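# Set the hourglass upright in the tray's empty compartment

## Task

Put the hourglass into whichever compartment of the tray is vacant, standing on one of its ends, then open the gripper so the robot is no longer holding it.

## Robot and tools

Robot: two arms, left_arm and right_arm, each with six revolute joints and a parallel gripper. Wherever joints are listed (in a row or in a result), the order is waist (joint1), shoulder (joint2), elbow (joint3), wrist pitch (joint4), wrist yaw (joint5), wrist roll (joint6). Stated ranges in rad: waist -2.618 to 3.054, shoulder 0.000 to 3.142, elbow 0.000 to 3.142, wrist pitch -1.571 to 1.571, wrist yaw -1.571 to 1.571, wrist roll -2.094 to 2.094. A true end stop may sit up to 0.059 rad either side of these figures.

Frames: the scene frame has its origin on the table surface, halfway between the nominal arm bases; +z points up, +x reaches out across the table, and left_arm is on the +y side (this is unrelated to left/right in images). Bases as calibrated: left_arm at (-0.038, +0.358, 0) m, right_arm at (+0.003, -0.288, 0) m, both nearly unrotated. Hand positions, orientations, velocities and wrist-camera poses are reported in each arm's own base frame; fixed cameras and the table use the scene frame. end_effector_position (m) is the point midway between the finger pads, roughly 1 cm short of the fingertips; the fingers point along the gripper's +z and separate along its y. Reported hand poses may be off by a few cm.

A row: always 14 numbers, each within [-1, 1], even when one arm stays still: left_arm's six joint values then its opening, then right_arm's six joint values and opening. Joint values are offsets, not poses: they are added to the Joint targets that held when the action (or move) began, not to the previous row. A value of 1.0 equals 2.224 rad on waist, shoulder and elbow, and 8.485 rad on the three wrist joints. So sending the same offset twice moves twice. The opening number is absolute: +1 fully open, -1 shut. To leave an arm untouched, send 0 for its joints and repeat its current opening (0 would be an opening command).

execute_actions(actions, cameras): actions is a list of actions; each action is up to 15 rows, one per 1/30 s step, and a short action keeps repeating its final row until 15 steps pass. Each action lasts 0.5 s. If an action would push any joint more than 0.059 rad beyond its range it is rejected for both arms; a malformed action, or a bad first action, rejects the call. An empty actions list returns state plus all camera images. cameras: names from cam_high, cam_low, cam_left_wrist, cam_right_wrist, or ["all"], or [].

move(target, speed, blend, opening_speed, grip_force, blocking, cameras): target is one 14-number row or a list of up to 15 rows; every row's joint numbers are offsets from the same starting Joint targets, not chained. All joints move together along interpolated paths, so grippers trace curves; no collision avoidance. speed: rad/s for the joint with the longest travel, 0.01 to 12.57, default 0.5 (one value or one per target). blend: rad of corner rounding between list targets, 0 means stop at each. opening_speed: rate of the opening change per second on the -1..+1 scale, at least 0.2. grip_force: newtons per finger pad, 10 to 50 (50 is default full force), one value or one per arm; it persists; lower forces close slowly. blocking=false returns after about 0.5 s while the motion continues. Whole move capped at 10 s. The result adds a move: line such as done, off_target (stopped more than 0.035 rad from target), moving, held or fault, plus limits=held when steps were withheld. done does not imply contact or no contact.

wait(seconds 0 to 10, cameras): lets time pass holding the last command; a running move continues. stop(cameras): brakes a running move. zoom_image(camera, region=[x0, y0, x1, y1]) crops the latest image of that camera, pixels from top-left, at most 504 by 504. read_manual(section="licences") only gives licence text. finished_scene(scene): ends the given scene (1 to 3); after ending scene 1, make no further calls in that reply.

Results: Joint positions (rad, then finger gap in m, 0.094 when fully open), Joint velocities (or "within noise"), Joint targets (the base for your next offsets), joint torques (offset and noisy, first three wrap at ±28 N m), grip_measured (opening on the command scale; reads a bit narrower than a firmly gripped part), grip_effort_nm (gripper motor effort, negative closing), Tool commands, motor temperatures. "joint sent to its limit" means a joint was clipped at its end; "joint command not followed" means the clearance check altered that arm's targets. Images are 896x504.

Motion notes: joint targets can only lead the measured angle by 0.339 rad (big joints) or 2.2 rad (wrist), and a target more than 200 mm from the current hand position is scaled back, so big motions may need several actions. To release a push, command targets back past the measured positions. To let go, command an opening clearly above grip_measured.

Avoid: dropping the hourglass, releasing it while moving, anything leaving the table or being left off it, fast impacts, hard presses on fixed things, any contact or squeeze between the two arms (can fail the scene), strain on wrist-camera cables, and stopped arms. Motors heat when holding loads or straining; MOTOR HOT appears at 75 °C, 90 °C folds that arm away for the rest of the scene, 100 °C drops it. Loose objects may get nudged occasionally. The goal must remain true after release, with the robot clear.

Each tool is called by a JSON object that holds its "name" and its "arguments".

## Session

{"name": "execute_actions", "arguments": {"actions": [], "cameras": ["all"]}}

Scene clock: 0.00 s.
left_arm: end_effector_position=(+0.3876, +0.0132, +0.1315) grip_measured=+1.000 grip_effort_nm=n/a end_effector_quat_wxyz=(+0.665, -0.031, +0.744, +0.055) | right_arm: end_effector_position=(+0.3773, +0.0285, +0.1404) grip_measured=+1.000 grip_effort_nm=n/a end_effector_quat_wxyz=(+0.674, -0.010, +0.738, -0.017)
Joint positions: left_arm=[-0.048 1.585 0.253 1.222 -0.172 0.022 0.094] | right_arm=[0.149 1.513 0.222 1.199 0.159 -0.023 0.094]
Joint velocities: within noise
Joint torques (N m): no reading
Motor temperatures (°C): left_arm=[21 26 27 25 21 22 20] | right_arm=[21 23 32 29 22 19 20]
Heat: left arm: 27 °C; right arm: 32 °C.
Joint targets: left_arm=[-0.042 1.568 0.265 1.235 -0.177 0.019] | right_arm=[0.155 1.498 0.236 1.212 0.164 -0.018]
Tool commands: left_gripper/opening=+1.0 right_gripper/opening=+1.0
camera_calibration:
cam_left_wrist: T_world_to_cam=[[0.200748, -0.979292, 0.0262373, -0.0595941], [-0.454999, -0.116923, -0.882782, 0.347345], [0.867569, 0.165279, -0.469049, -0.158846], [0, 0, 0, 1]] pos_world=[0.307815, 0.00850648, 0.233687]
cam_right_wrist: T_world_to_cam=[[0.0891168, -0.986976, 0.133925, -0.0147503], [-0.467073, -0.16017, -0.869591, 0.354144], [0.879716, 0.0149426, -0.475264, -0.146321], [0, 0, 0, 1]] pos_world=[0.295447, 0.0443513, 0.240395]

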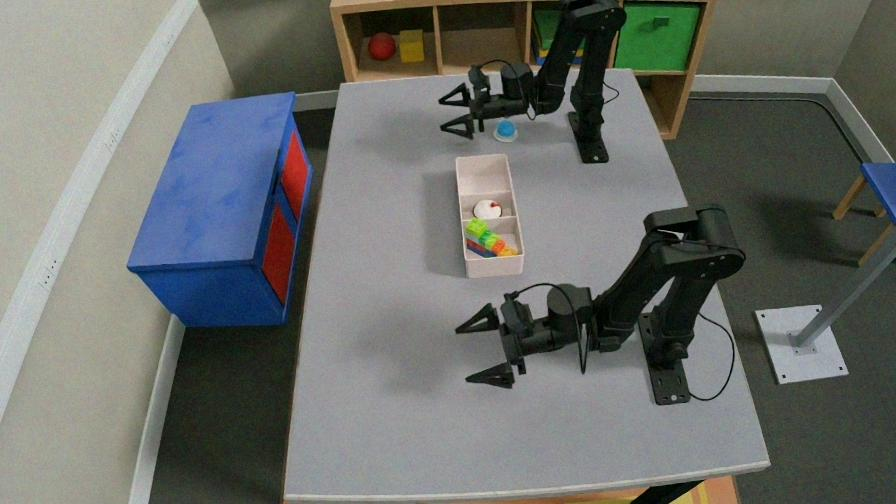

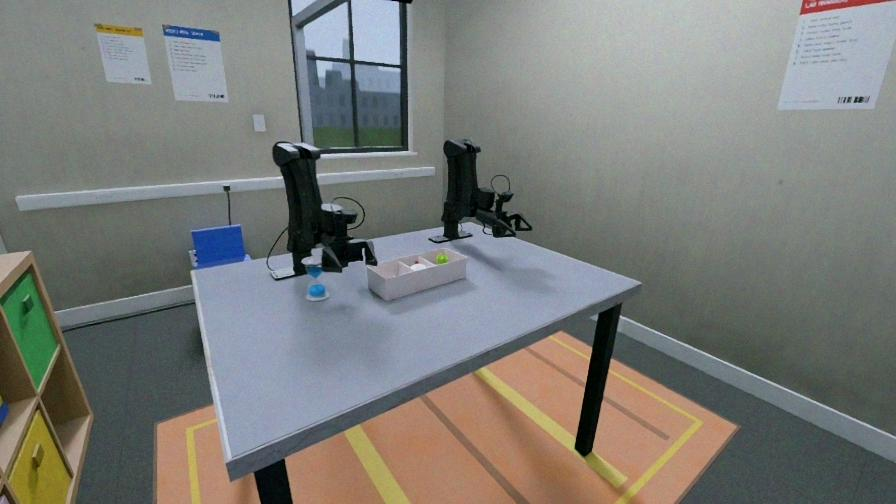

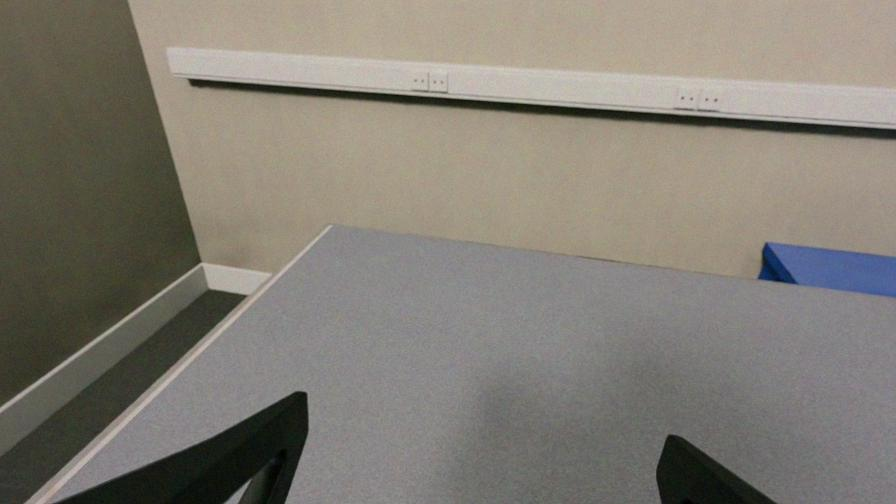

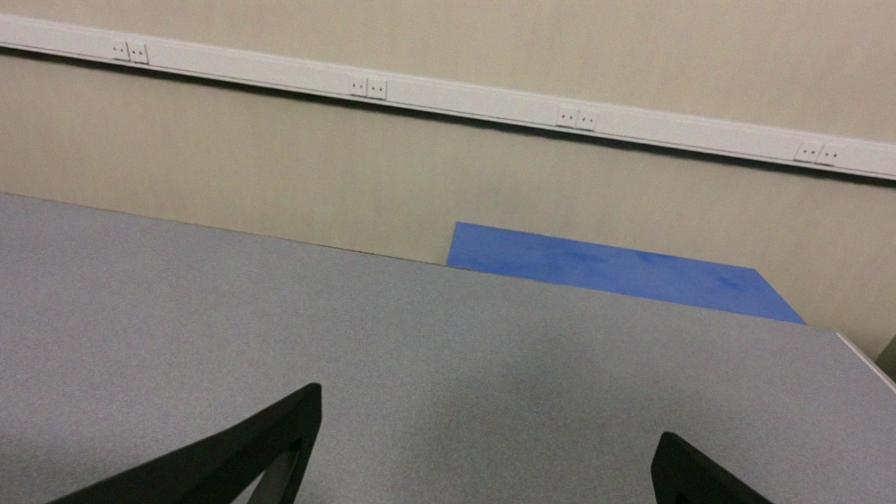

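{"name": "move", "arguments": {"target": [[0,0,0,0,0,0,1, 0, -0.0036, 0.2716, -0.1629, 0, 0.0021, 1], [0,0,0,0,0,0,1, -0.1605, -0.0324, 0.5247, -0.3212, -0.0193, 0.0021, 1]], "speed": [1.6, 1.4], "blend": [0.2, 0], "cameras": ["cam_right_wrist", "cam_high"]}}

Scene clock: 18.03 s.
left_arm: end_effector_position=(+0.3876, +0.0132, +0.1315) grip_measured=+1.000 grip_effort_nm=-0.02 end_effector_quat_wxyz=(+0.665, -0.031, +0.744, +0.055) | right_arm: end_effector_position=(+0.2297, -0.0454, +0.1687) grip_measured=+1.000 grip_effort_nm=0.02 end_effector_quat_wxyz=(-0.007, +0.091, +0.996, +0.000)
Joint positions: left_arm=[-0.048 1.585 0.253 1.222 -0.172 0.022 0.094] | right_arm=[-0.198 1.451 1.364 -1.498 0.001 -0.015 0.094]
Joint torques (N m): left_arm=[0.09 -5.79 6.35 2.08 -0.02 -0.04] | right_arm=[-0.57 -5.42 9.11 -0.05 -0.04 0.14]
Motor temperatures (°C): left_arm=[21 26 27 30 21 22 20] | right_arm=[21 23 32 30 22 19 20]
Heat: left arm: 30 °C; right arm: 32 °C.
Joint targets: left_arm=[-0.042 1.568 0.265 1.235 -0.177 0.019] | right_arm=[-0.202 1.425 1.403 -1.513 0.000 -0.001]
move: off_target (right_arm); right_arm: the elbow is farthest, 0.039 rad from its target
camera_calibration:
cam_right_wrist: T_world_to_cam=[[-0.0777472, -0.993064, -0.0881979, -0.00279154], [-0.91704, 0.0365255, 0.39712, 0.196672], [-0.391144, 0.111756, -0.913519, 0.368281], [0, 0, 0, 1]] pos_world=[0.32419, -0.0511133, 0.258083]
Images, in order (width x height): cam_high 896x504, cam_right_wrist 896x504.

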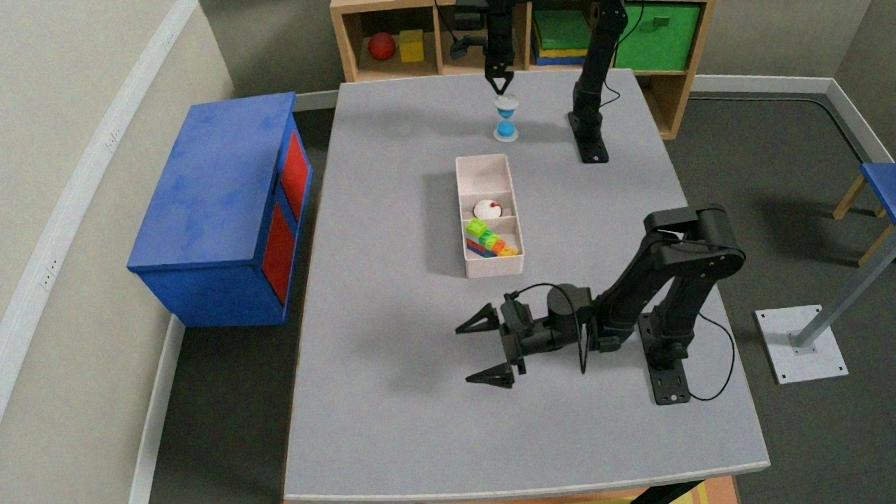

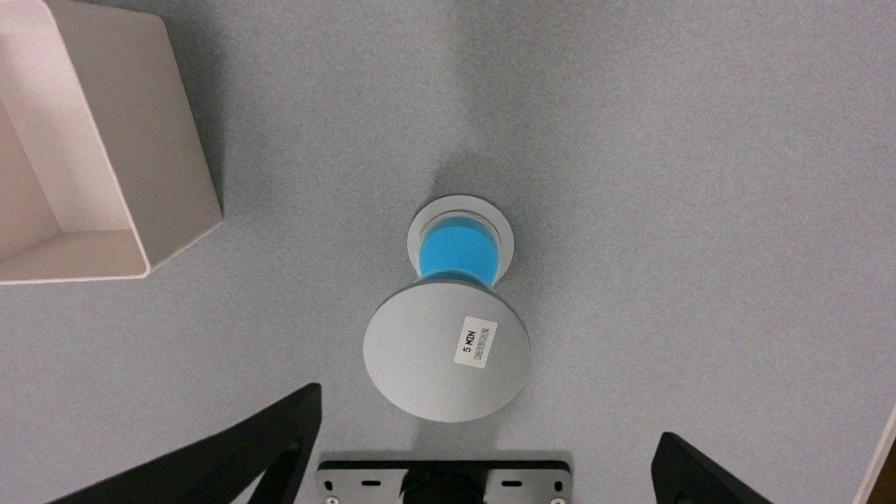

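{"name": "move", "arguments": {"target": [[0,0,0,0,0,0,1, 0.0297, -0.0283, -0.1664, 0.0369, 0, 0, 1], [0,0,0,0,0,0,1, 0.0297, -0.0283, -0.1664, 0.0369, 0, 0, 0.22], [0,0,0,0,0,0,1, 0.0297, 0.1664, 0.2415, -0.0044, 0, 0, 0.22], [0,0,0,0,0,0,1, 0.3354, 0.1664, 0.2415, -0.0044, 0, 0, 0.22]], "speed": [0.6, 0.6, 0.9, 0.9], "blend": [0, 0, 0.2, 0], "opening_speed": 0.8, "grip_force": 30, "cameras": ["cam_right_wrist", "cam_high"]}}

Scene clock: 45.03 s.
left_arm: end_effector_position=(+0.3876, +0.0132, +0.1315) grip_measured=+1.000 grip_effort_nm=-0.02 end_effector_quat_wxyz=(+0.665, -0.031, +0.744, +0.055) | right_arm: end_effector_position=(+0.2984, +0.1841, +0.2086) grip_measured=+0.311 grip_effort_nm=-0.64 end_effector_quat_wxyz=(+0.060, -0.277, +0.959, +0.020)
Joint positions: left_arm=[-0.048 1.585 0.253 1.222 -0.172 0.022 0.094] | right_arm=[0.546 1.803 1.892 -1.534 -0.008 -0.015 0.062]
Joint torques (N m): left_arm=[0.08 -5.74 6.16 2.07 -0.01 -0.04] | right_arm=[-0.72 -6.75 9.96 0.12 0.07 0.12]
Heat: left arm: 34 °C; right arm: 34 °C.
Joint targets: left_arm=[-0.042 1.568 0.265 1.235 -0.177 0.019] | right_arm=[0.544 1.796 1.940 -1.550 0.000 -0.001]
grip_force (N): 30, 30
move: off_target (right_arm); target 2's new numbers were sent with right_arm's wrist pitch 0.037 rad from that target; right_arm: the elbow is farthest, 0.048 rad from its target
camera_calibration:
cam_right_wrist: T_world_to_cam=[[0.625384, -0.776233, -0.0797379, -0.0175853], [-0.73717, -0.62122, 0.265831, 0.330088], [-0.255882, -0.107466, -0.960716, 0.415769], [0, 0, 0, 1]] pos_world=[0.360717, 0.236088, 0.310286]
Images, in order (width x height): cam_high 896x504, cam_right_wrist 896x504.

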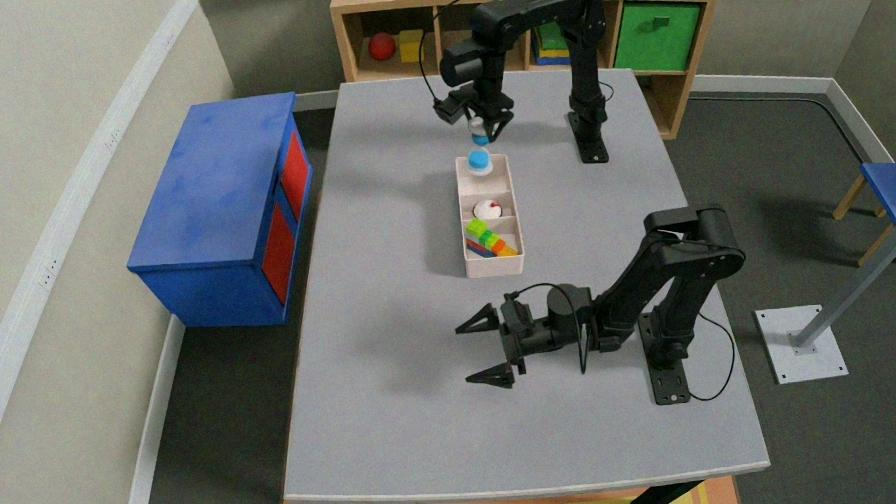

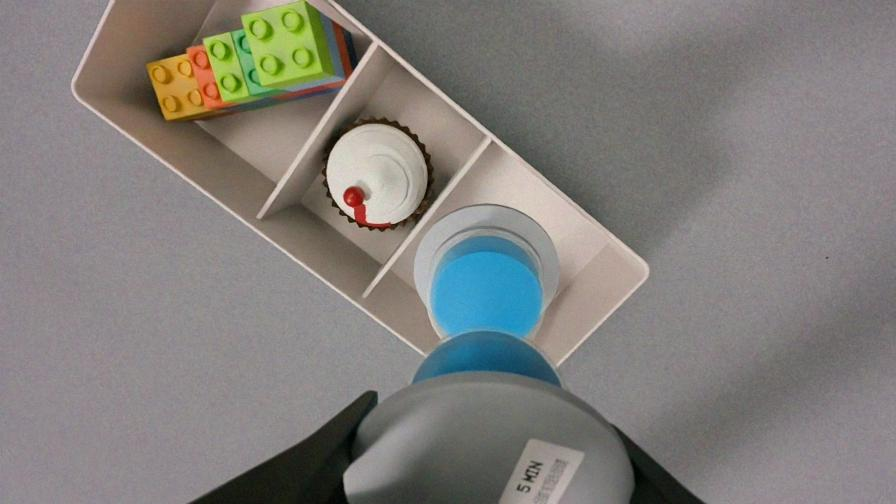

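{"name": "move", "arguments": {"target": [[0,0,0,0,0,0,1, -0.0153, 0.0297, -0.1704, 0.0335, 0, 0, 0.22], [0,0,0,0,0,0,1, -0.0153, 0.0297, -0.1848, 0.0372, 0, 0, 0.22]], "speed": [0.5, 0.06], "blend": [0.01, 0], "cameras": ["cam_right_wrist"]}}

Scene clock: 63.70 s.
left_arm: end_effector_position=(+0.3876, +0.0132, +0.1315) grip_measured=+1.000 grip_effort_nm=-0.02 end_effector_quat_wxyz=(+0.665, -0.031, +0.744, +0.055) | right_arm: end_effector_position=(+0.2861, +0.1673, +0.1008) grip_measured=+0.311 grip_effort_nm=-0.64 end_effector_quat_wxyz=(-0.035, -0.264, +0.964, -0.006)
Joint positions: left_arm=[-0.048 1.585 0.253 1.222 -0.172 0.022 0.094] | right_arm=[0.523 1.87 1.55 -1.321 -0.006 -0.012 0.062]
Joint torques (N m): left_arm=[0.03 -5.72 6.23 2.08 -0.01 0] | right_arm=[-0.7 -7.42 3.85 0.75 0.08 0.13]
Motor temperatures (°C): left_arm=[21 27 28 36 20 22 20] | right_arm=[21 25 34 28 22 19 20]
Heat: left arm: 36 °C; right arm: 34 °C.
Joint targets: left_arm=[-0.042 1.568 0.265 1.235 -0.177 0.019] | right_arm=[0.510 1.862 1.529 -1.235 0.000 -0.001]
grip_force (N): 30, 30
move: off_target (right_arm); right_arm: the wrist pitch is farthest, 0.087 rad from its target
camera_calibration:
cam_right_wrist: T_world_to_cam=[[0.589458, -0.801313, -0.10216, -0.0147415], [-0.692505, -0.566382, 0.44682, 0.299096], [-0.415904, -0.192636, -0.888772, 0.359993], [0, 0, 0, 1]] pos_world=[0.365538, 0.226938, 0.184803]
Images, in order (width x height): cam_right_wrist 896x504.

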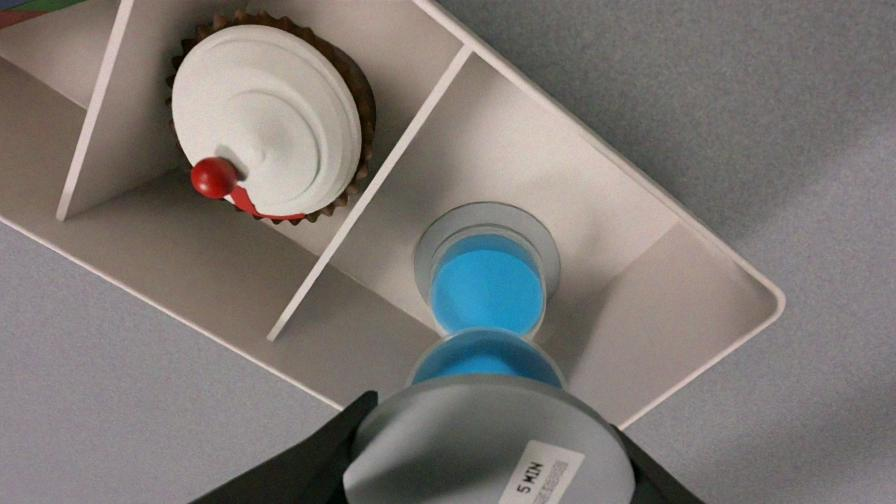

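{"name": "move", "arguments": {"target": [[0,0,0,0,0,0,1, 0, 0, -0.0054, 0.0012, 0, 0, 0.22], [0,0,0,0,0,0,1, 0, 0, -0.0054, 0.0012, 0, 0, 0.95], [0,0,0,0,0,0,1, 0, -0.0279, 0.1803, -0.0371, 0, 0, 0.95]], "speed": [0.06, 0.1, 0.6], "blend": [0, 0, 0], "opening_speed": 1.0, "cameras": ["cam_right_wrist", "cam_high"]}}

Scene clock: 82.13 s.
left_arm: end_effector_position=(+0.3876, +0.0132, +0.1315) grip_measured=+1.000 grip_effort_nm=-0.02 end_effector_quat_wxyz=(+0.665, -0.031, +0.744, +0.055) | right_arm: end_effector_position=(+0.3063, +0.1796, +0.2017) grip_measured=+0.947 grip_effort_nm=0.15 end_effector_quat_wxyz=(+0.052, -0.264, +0.963, +0.018)
Joint positions: left_arm=[-0.048 1.585 0.253 1.222 -0.172 0.022 0.094] | right_arm=[0.523 1.829 1.898 -1.53 -0.009 -0.011 0.091]
Joint torques (N m): left_arm=[0.09 -5.78 6.24 2.06 0.04 -0.03] | right_arm=[-0.72 -8.69 8.51 0.07 0.08 0.13]
Heat: left arm: 37 °C; right arm: 33 °C.
Joint targets: left_arm=[-0.042 1.568 0.265 1.235 -0.177 0.019] | right_arm=[0.510 1.800 1.930 -1.550 0.000 -0.001]
grip_force (N): 30, 30
move: done; target 2's new numbers were sent with right_arm's wrist pitch 0.093 rad from that target
camera_calibration:
cam_right_wrist: T_world_to_cam=[[0.60269, -0.793561, -0.083825, -0.0156583], [-0.749996, -0.599194, 0.280131, 0.33207], [-0.272528, -0.105964, -0.956295, 0.414626], [0, 0, 0, 1]] pos_world=[0.371485, 0.230484, 0.302169]
Images, in order (width x height): cam_high 896x504, cam_right_wrist 896x504.

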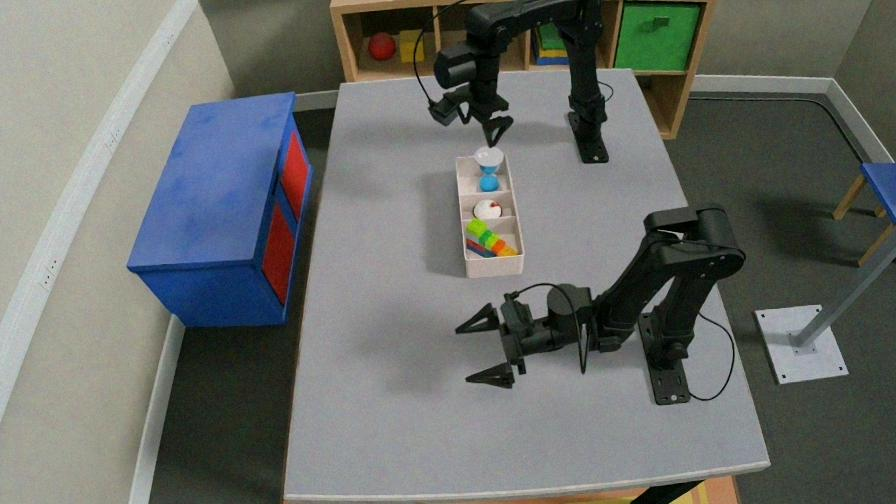

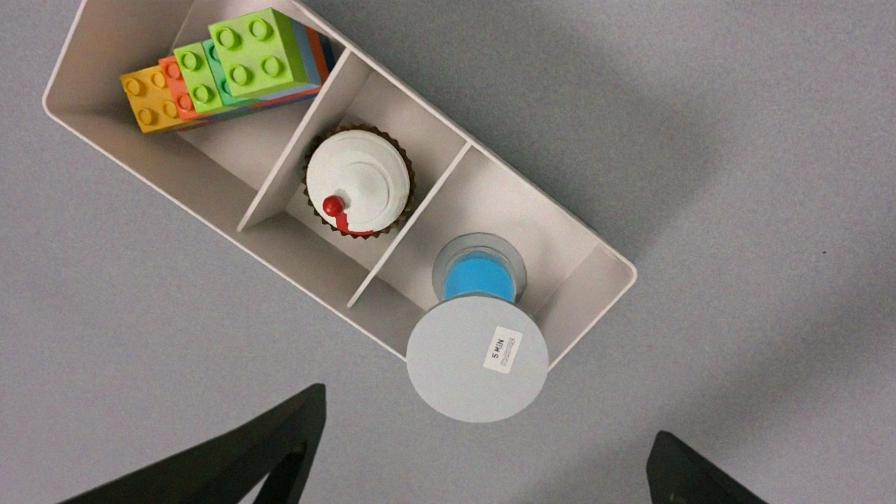

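The hourglass is standing upright in the empty compartment and the gripper is clear of it, so I'm ending scene 2.

{"name": "finished_scene", "arguments": {"scene": 2}}

The scene is finished: the task was done.


## Next scene

The same job, from a new start.

{"name": "execute_actions", "arguments": {"actions": [], "cameras": ["all"]}}

Scene clock: 0.00 s.
left_arm: end_effector_position=(+0.2397, -0.0937, +0.3189) grip_measured=+1.000 grip_effort_nm=n/a end_effector_quat_wxyz=(+0.507, +0.128, +0.848, -0.086) | right_arm: end_effector_position=(+0.2699, +0.1980, +0.2090) grip_measured=+1.000 grip_effort_nm=n/a end_effector_quat_wxyz=(+0.554, -0.009, +0.731, +0.398)
Joint positions: left_arm=[-0.47 0.748 1.092 -0.838 -0.133 -0.09 0.094] | right_arm=[0.624 0.876 0.249 0.558 -0.011 0.609 0.094]
Joint velocities: within noise
Joint torques (N m): no reading
Motor temperatures (°C): left_arm=[21 24 25 26 20 22 20] | right_arm=[21 22 29 25 21 19 20]
Heat: left arm: 26 °C; right arm: 29 °C.
Joint targets: left_arm=[-0.464 0.751 1.109 -0.826 -0.139 -0.086] | right_arm=[0.619 0.863 0.271 0.576 -0.006 0.600]
Tool commands: left_gripper/opening=+1.0 right_gripper/opening=+1.0
camera_calibration:
cam_left_wrist: T_world_to_cam=[[-0.2072, -0.977144, 0.0475115, -0.0484066], [-0.75657, 0.12926, -0.64101, 0.451282], [0.620218, -0.168763, -0.766061, 0.197812], [0, 0, 0, 1]] pos_world=[0.20871, -0.0722497, 0.443112]
cam_right_wrist: T_world_to_cam=[[0.561402, -0.669912, -0.485845, 0.092128], [-0.601001, 0.0735338, -0.795859, 0.365186], [0.568882, 0.73879, -0.361336, -0.105014], [0, 0, 0, 1]] pos_world=[0.227497, 0.112448, 0.297451]

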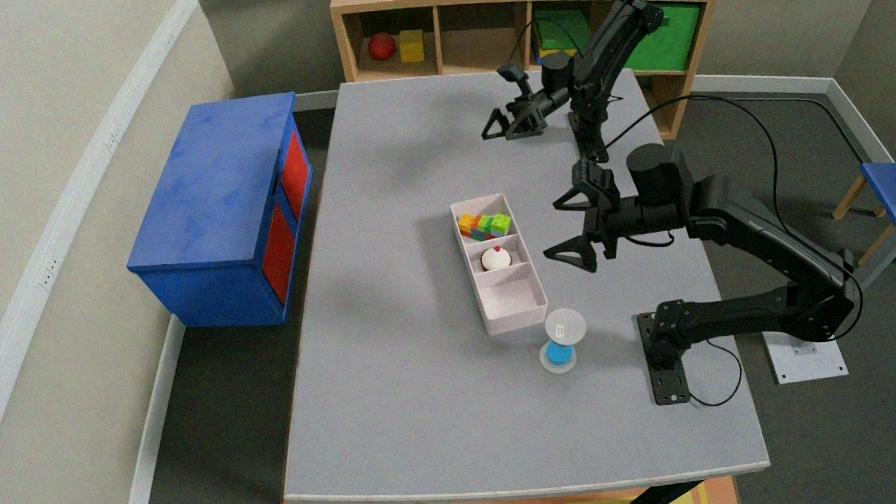

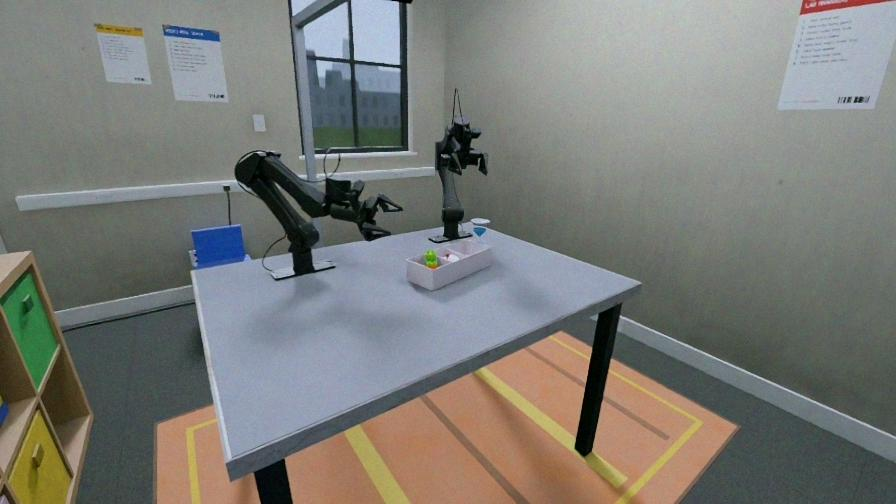

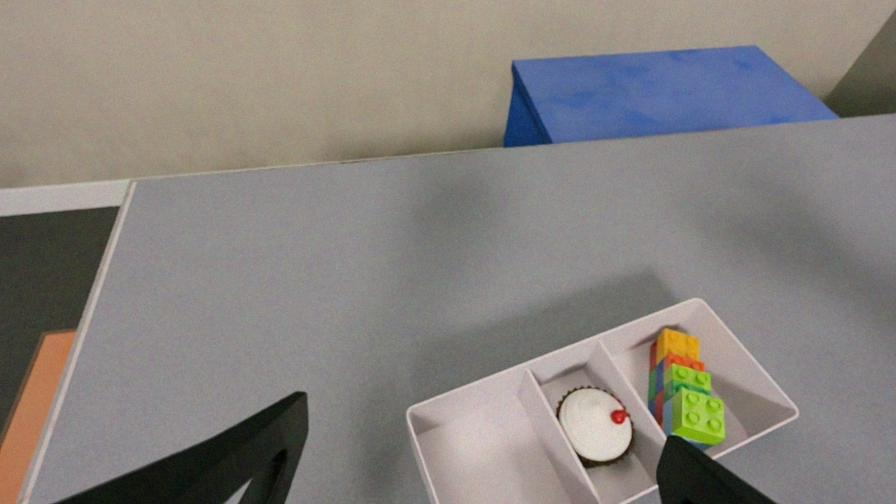

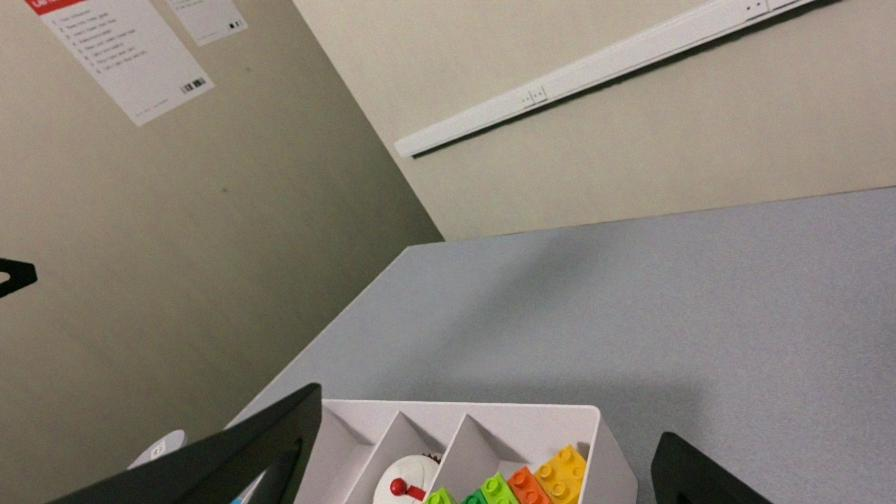

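{"name": "move", "arguments": {"target": [0.1718, 0.2927, 0.1192, -0.0800, 0.0164, 0.0101, 1, 0, 0, 0, 0, 0, 0, 1], "speed": 0.9, "cameras": ["cam_left_wrist"]}}

Scene clock: 9.67 s.
left_arm: end_effector_position=(+0.2258, -0.0197, +0.1688) grip_measured=+1.000 grip_effort_nm=-0.02 end_effector_quat_wxyz=(-0.004, +0.041, +0.999, +0.001) | right_arm: end_effector_position=(+0.2699, +0.1980, +0.2090) grip_measured=+1.000 grip_effort_nm=0.02 end_effector_quat_wxyz=(+0.554, -0.009, +0.731, +0.398)
Joint positions: left_arm=[-0.092 1.417 1.336 -1.497 -0.001 -0.011 0.094] | right_arm=[0.624 0.876 0.249 0.558 -0.011 0.609 0.094]
Joint torques (N m): left_arm=[0.43 -5.41 9.92 0.12 0.11 0.03] | right_arm=[-0.01 -1.18 8.9 1.57 0.02 -0.04]
Heat: left arm: 28 °C; right arm: 31 °C.
Joint targets: left_arm=[-0.082 1.402 1.374 -1.504 0.000 0.000] | right_arm=[0.619 0.863 0.271 0.576 -0.006 0.600]
move: off_target (left_arm); left_arm: the elbow is farthest, 0.038 rad from its target
camera_calibration:
cam_left_wrist: T_world_to_cam=[[-0.00576801, -0.997085, -0.0760743, 0.00317274], [-0.927019, -0.0231949, 0.374297, 0.19906], [-0.37497, 0.0726813, -0.924183, 0.360062], [0, 0, 0, 1]] pos_world=[0.319563, -0.0183891, 0.258497]
Images, in order (width x height): cam_left_wrist 896x504.

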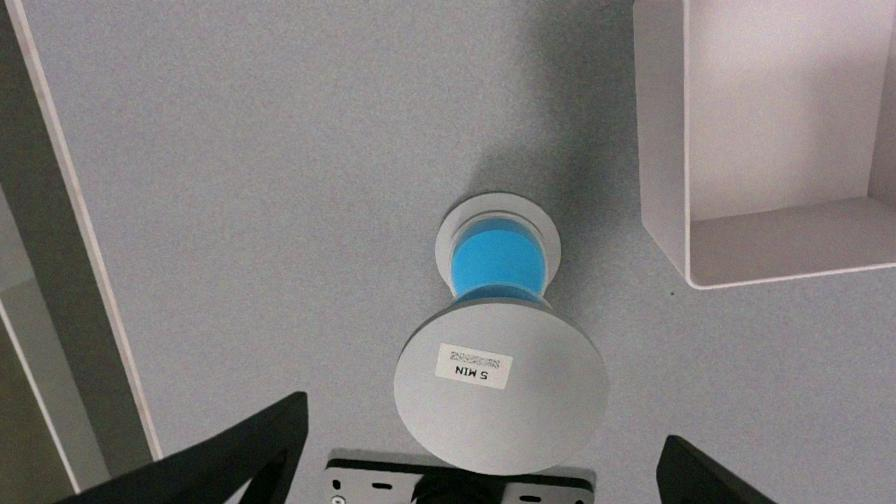

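{"name": "move", "arguments": {"target": [[-0.0238, -0.0252, 0, 0, 0, 0, 1, 0,0,0,0,0,0,1], [-0.0238, -0.0252, -0.1302, 0.0296, 0, 0, 1, 0,0,0,0,0,0,1], [-0.0238, -0.0252, -0.1302, 0.0296, 0, 0, 0.45, 0,0,0,0,0,0,1]], "speed": [0.3, 0.5, 0.5], "blend": [0.015, 0, 0], "opening_speed": 0.8, "grip_force": 30, "cameras": ["cam_left_wrist"]}}

Scene clock: 32.80 s.
left_arm: end_effector_position=(+0.2192, -0.0258, +0.1169) grip_measured=+0.515 grip_effort_nm=-0.62 end_effector_quat_wxyz=(+0.007, +0.064, +0.998, +0.003) | right_arm: end_effector_position=(+0.2699, +0.1980, +0.2090) grip_measured=+1.000 grip_effort_nm=0.02 end_effector_quat_wxyz=(+0.554, -0.009, +0.731, +0.398)
Joint positions: left_arm=[-0.128 1.364 1.086 -1.28 -0.007 -0.001 0.071] | right_arm=[0.624 0.876 0.249 0.558 -0.011 0.609 0.094]
Joint torques (N m): left_arm=[-0.24 -5.2 6.35 0.53 0.08 0.01] | right_arm=[-0.02 -1.18 8.9 1.57 0.02 -0.04]
Motor temperatures (°C): left_arm=[21 25 26 26 20 22 20] | right_arm=[21 22 32 30 21 19 20]
Heat: left arm: 26 °C; right arm: 32 °C.
Joint targets: left_arm=[-0.135 1.346 1.085 -1.253 0.000 0.000] | right_arm=[0.619 0.863 0.271 0.576 -0.006 0.600]
grip_force (N): 30, 30
move: done
camera_calibration:
cam_left_wrist: T_world_to_cam=[[-0.0500725, -0.995492, -0.0805516, 0.00338767], [-0.934587, 0.0182622, 0.355266, 0.217171], [-0.352193, 0.0930715, -0.931288, 0.306497], [0, 0, 0, 1]] pos_world=[0.311081, -0.0291198, 0.208557]
Images, in order (width x height): cam_left_wrist 896x504.

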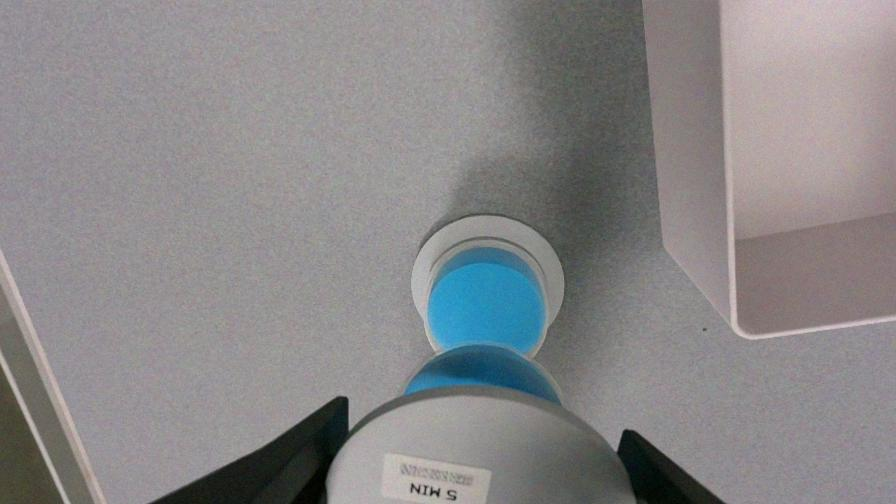

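{"name": "move", "arguments": {"target": [[0, 0.1828, 0.3665, -0.0356, 0, 0, 0.45, 0,0,0,0,0,0,1], [-0.1511, 0.1828, 0.3665, -0.0356, 0, 0, 0.45, 0,0,0,0,0,0,1]], "speed": [0.9, 0.7], "blend": [0.15, 0], "cameras": ["cam_left_wrist"]}}

Scene clock: 52.10 s.
left_arm: end_effector_position=(+0.3002, -0.1534, +0.2107) grip_measured=+0.510 grip_effort_nm=-0.68 end_effector_quat_wxyz=(+0.055, +0.234, +0.970, -0.014) | right_arm: end_effector_position=(+0.2699, +0.1980, +0.2090) grip_measured=+1.000 grip_effort_nm=0.02 end_effector_quat_wxyz=(+0.554, -0.009, +0.731, +0.398)
Joint positions: left_arm=[-0.474 1.762 1.853 -1.547 0.002 -0.001 0.071] | right_arm=[0.624 0.876 0.249 0.558 -0.011 0.609 0.094]
Joint torques (N m): left_arm=[0.73 -8.73 10.77 0.33 -0.05 0.01] | right_arm=[-0.02 -1.18 8.9 1.57 0.03 -0.03]
Heat: left arm: 26 °C; right arm: 32 °C.
Joint targets: left_arm=[-0.471 1.752 1.900 -1.555 0.000 0.000] | right_arm=[0.619 0.863 0.271 0.576 -0.006 0.600]
grip_force (N): 30, 30
move: off_target (left_arm); left_arm: the elbow is farthest, 0.047 rad from its target
camera_calibration:
cam_left_wrist: T_world_to_cam=[[-0.37967, -0.922955, -0.063278, -0.005615], [-0.899056, 0.351987, 0.26039, 0.322455], [-0.218056, 0.155753, -0.963428, 0.410312], [0, 0, 0, 1]] pos_world=[0.377245, -0.18259, 0.310986]
Images, in order (width x height): cam_left_wrist 896x504.

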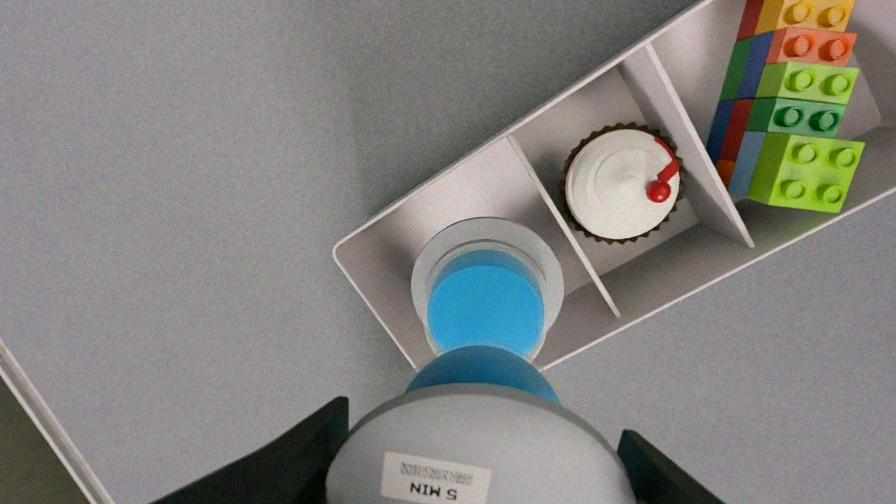

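{"name": "move", "arguments": {"target": [[0, 0.0202, -0.1475, 0.0313, 0, 0, 0.45, 0,0,0,0,0,0,1], [0, 0.0202, -0.1637, 0.0358, 0, 0, 0.45, 0,0,0,0,0,0,1], [0, 0.0202, -0.1637, 0.0358, 0, 0, 0.97, 0,0,0,0,0,0,1], [0, 0, 0, 0, 0, 0, 0.97, 0,0,0,0,0,0,1]], "speed": [0.5, 0.06, 0.1, 0.6], "blend": [0.01, 0, 0, 0], "opening_speed": 1.0, "cameras": ["cam_left_wrist", "cam_high"]}}

Scene clock: 74.00 s.
left_arm: end_effector_position=(+0.3030, -0.1593, +0.2085) grip_measured=+0.967 grip_effort_nm=0.12 end_effector_quat_wxyz=(+0.053, +0.237, +0.970, -0.018) | right_arm: end_effector_position=(+0.2699, +0.1980, +0.2090) grip_measured=+1.000 grip_effort_nm=0.02 end_effector_quat_wxyz=(+0.554, -0.009, +0.731, +0.398)
Joint positions: left_arm=[-0.482 1.782 1.868 -1.544 0.01 -0.004 0.092] | right_arm=[0.624 0.876 0.249 0.558 -0.011 0.609 0.094]
Joint torques (N m): left_arm=[0.49 -10.65 9.37 0.28 -0.06 0.03] | right_arm=[-0.01 -1.17 8.88 1.57 0.02 -0.04]
Heat: left arm: 27 °C; right arm: 32 °C.
Joint targets: left_arm=[-0.471 1.752 1.900 -1.555 0.000 0.000] | right_arm=[0.619 0.863 0.271 0.576 -0.006 0.600]
grip_force (N): 30, 30
move: done; target 3's new numbers were sent with left_arm's wrist pitch 0.081 rad from that target
camera_calibration:
cam_left_wrist: T_world_to_cam=[[-0.385001, -0.921249, -0.0554559, -0.0099126], [-0.895786, 0.358547, 0.262699, 0.327169], [-0.222128, 0.150816, -0.963283, 0.410126], [0, 0, 0, 1]] pos_world=[0.380357, -0.188291, 0.30857]
Images, in order (width x height): cam_high 896x504, cam_left_wrist 896x504.

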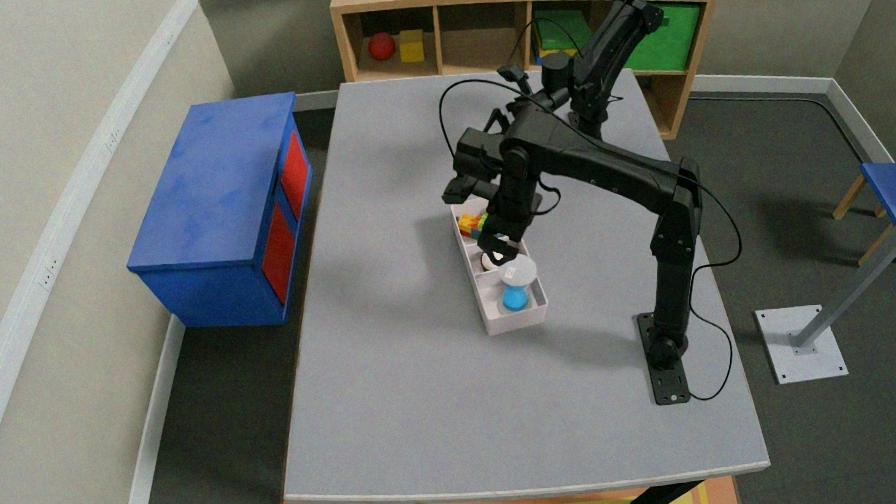

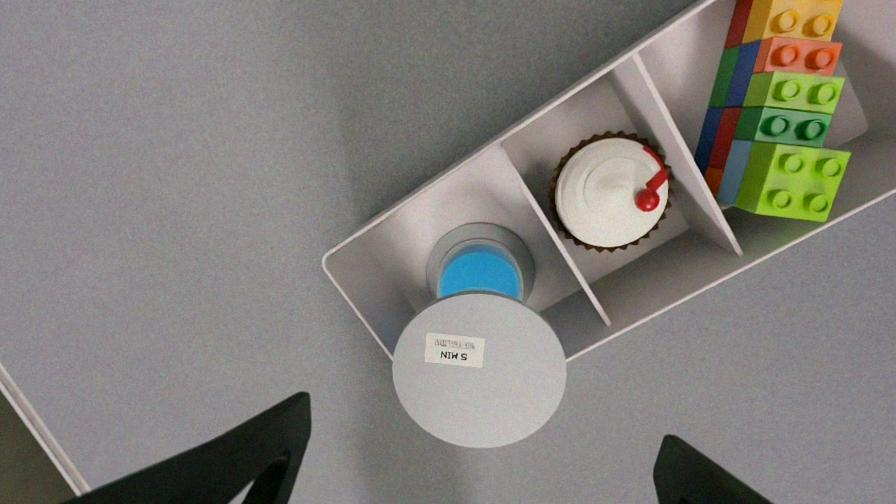

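The hourglass is standing upright in the empty compartment and the gripper is clear of it, so I'm ending scene 3.

{"name": "finished_scene", "arguments": {"scene": 3}}

The scene is finished: the task was done.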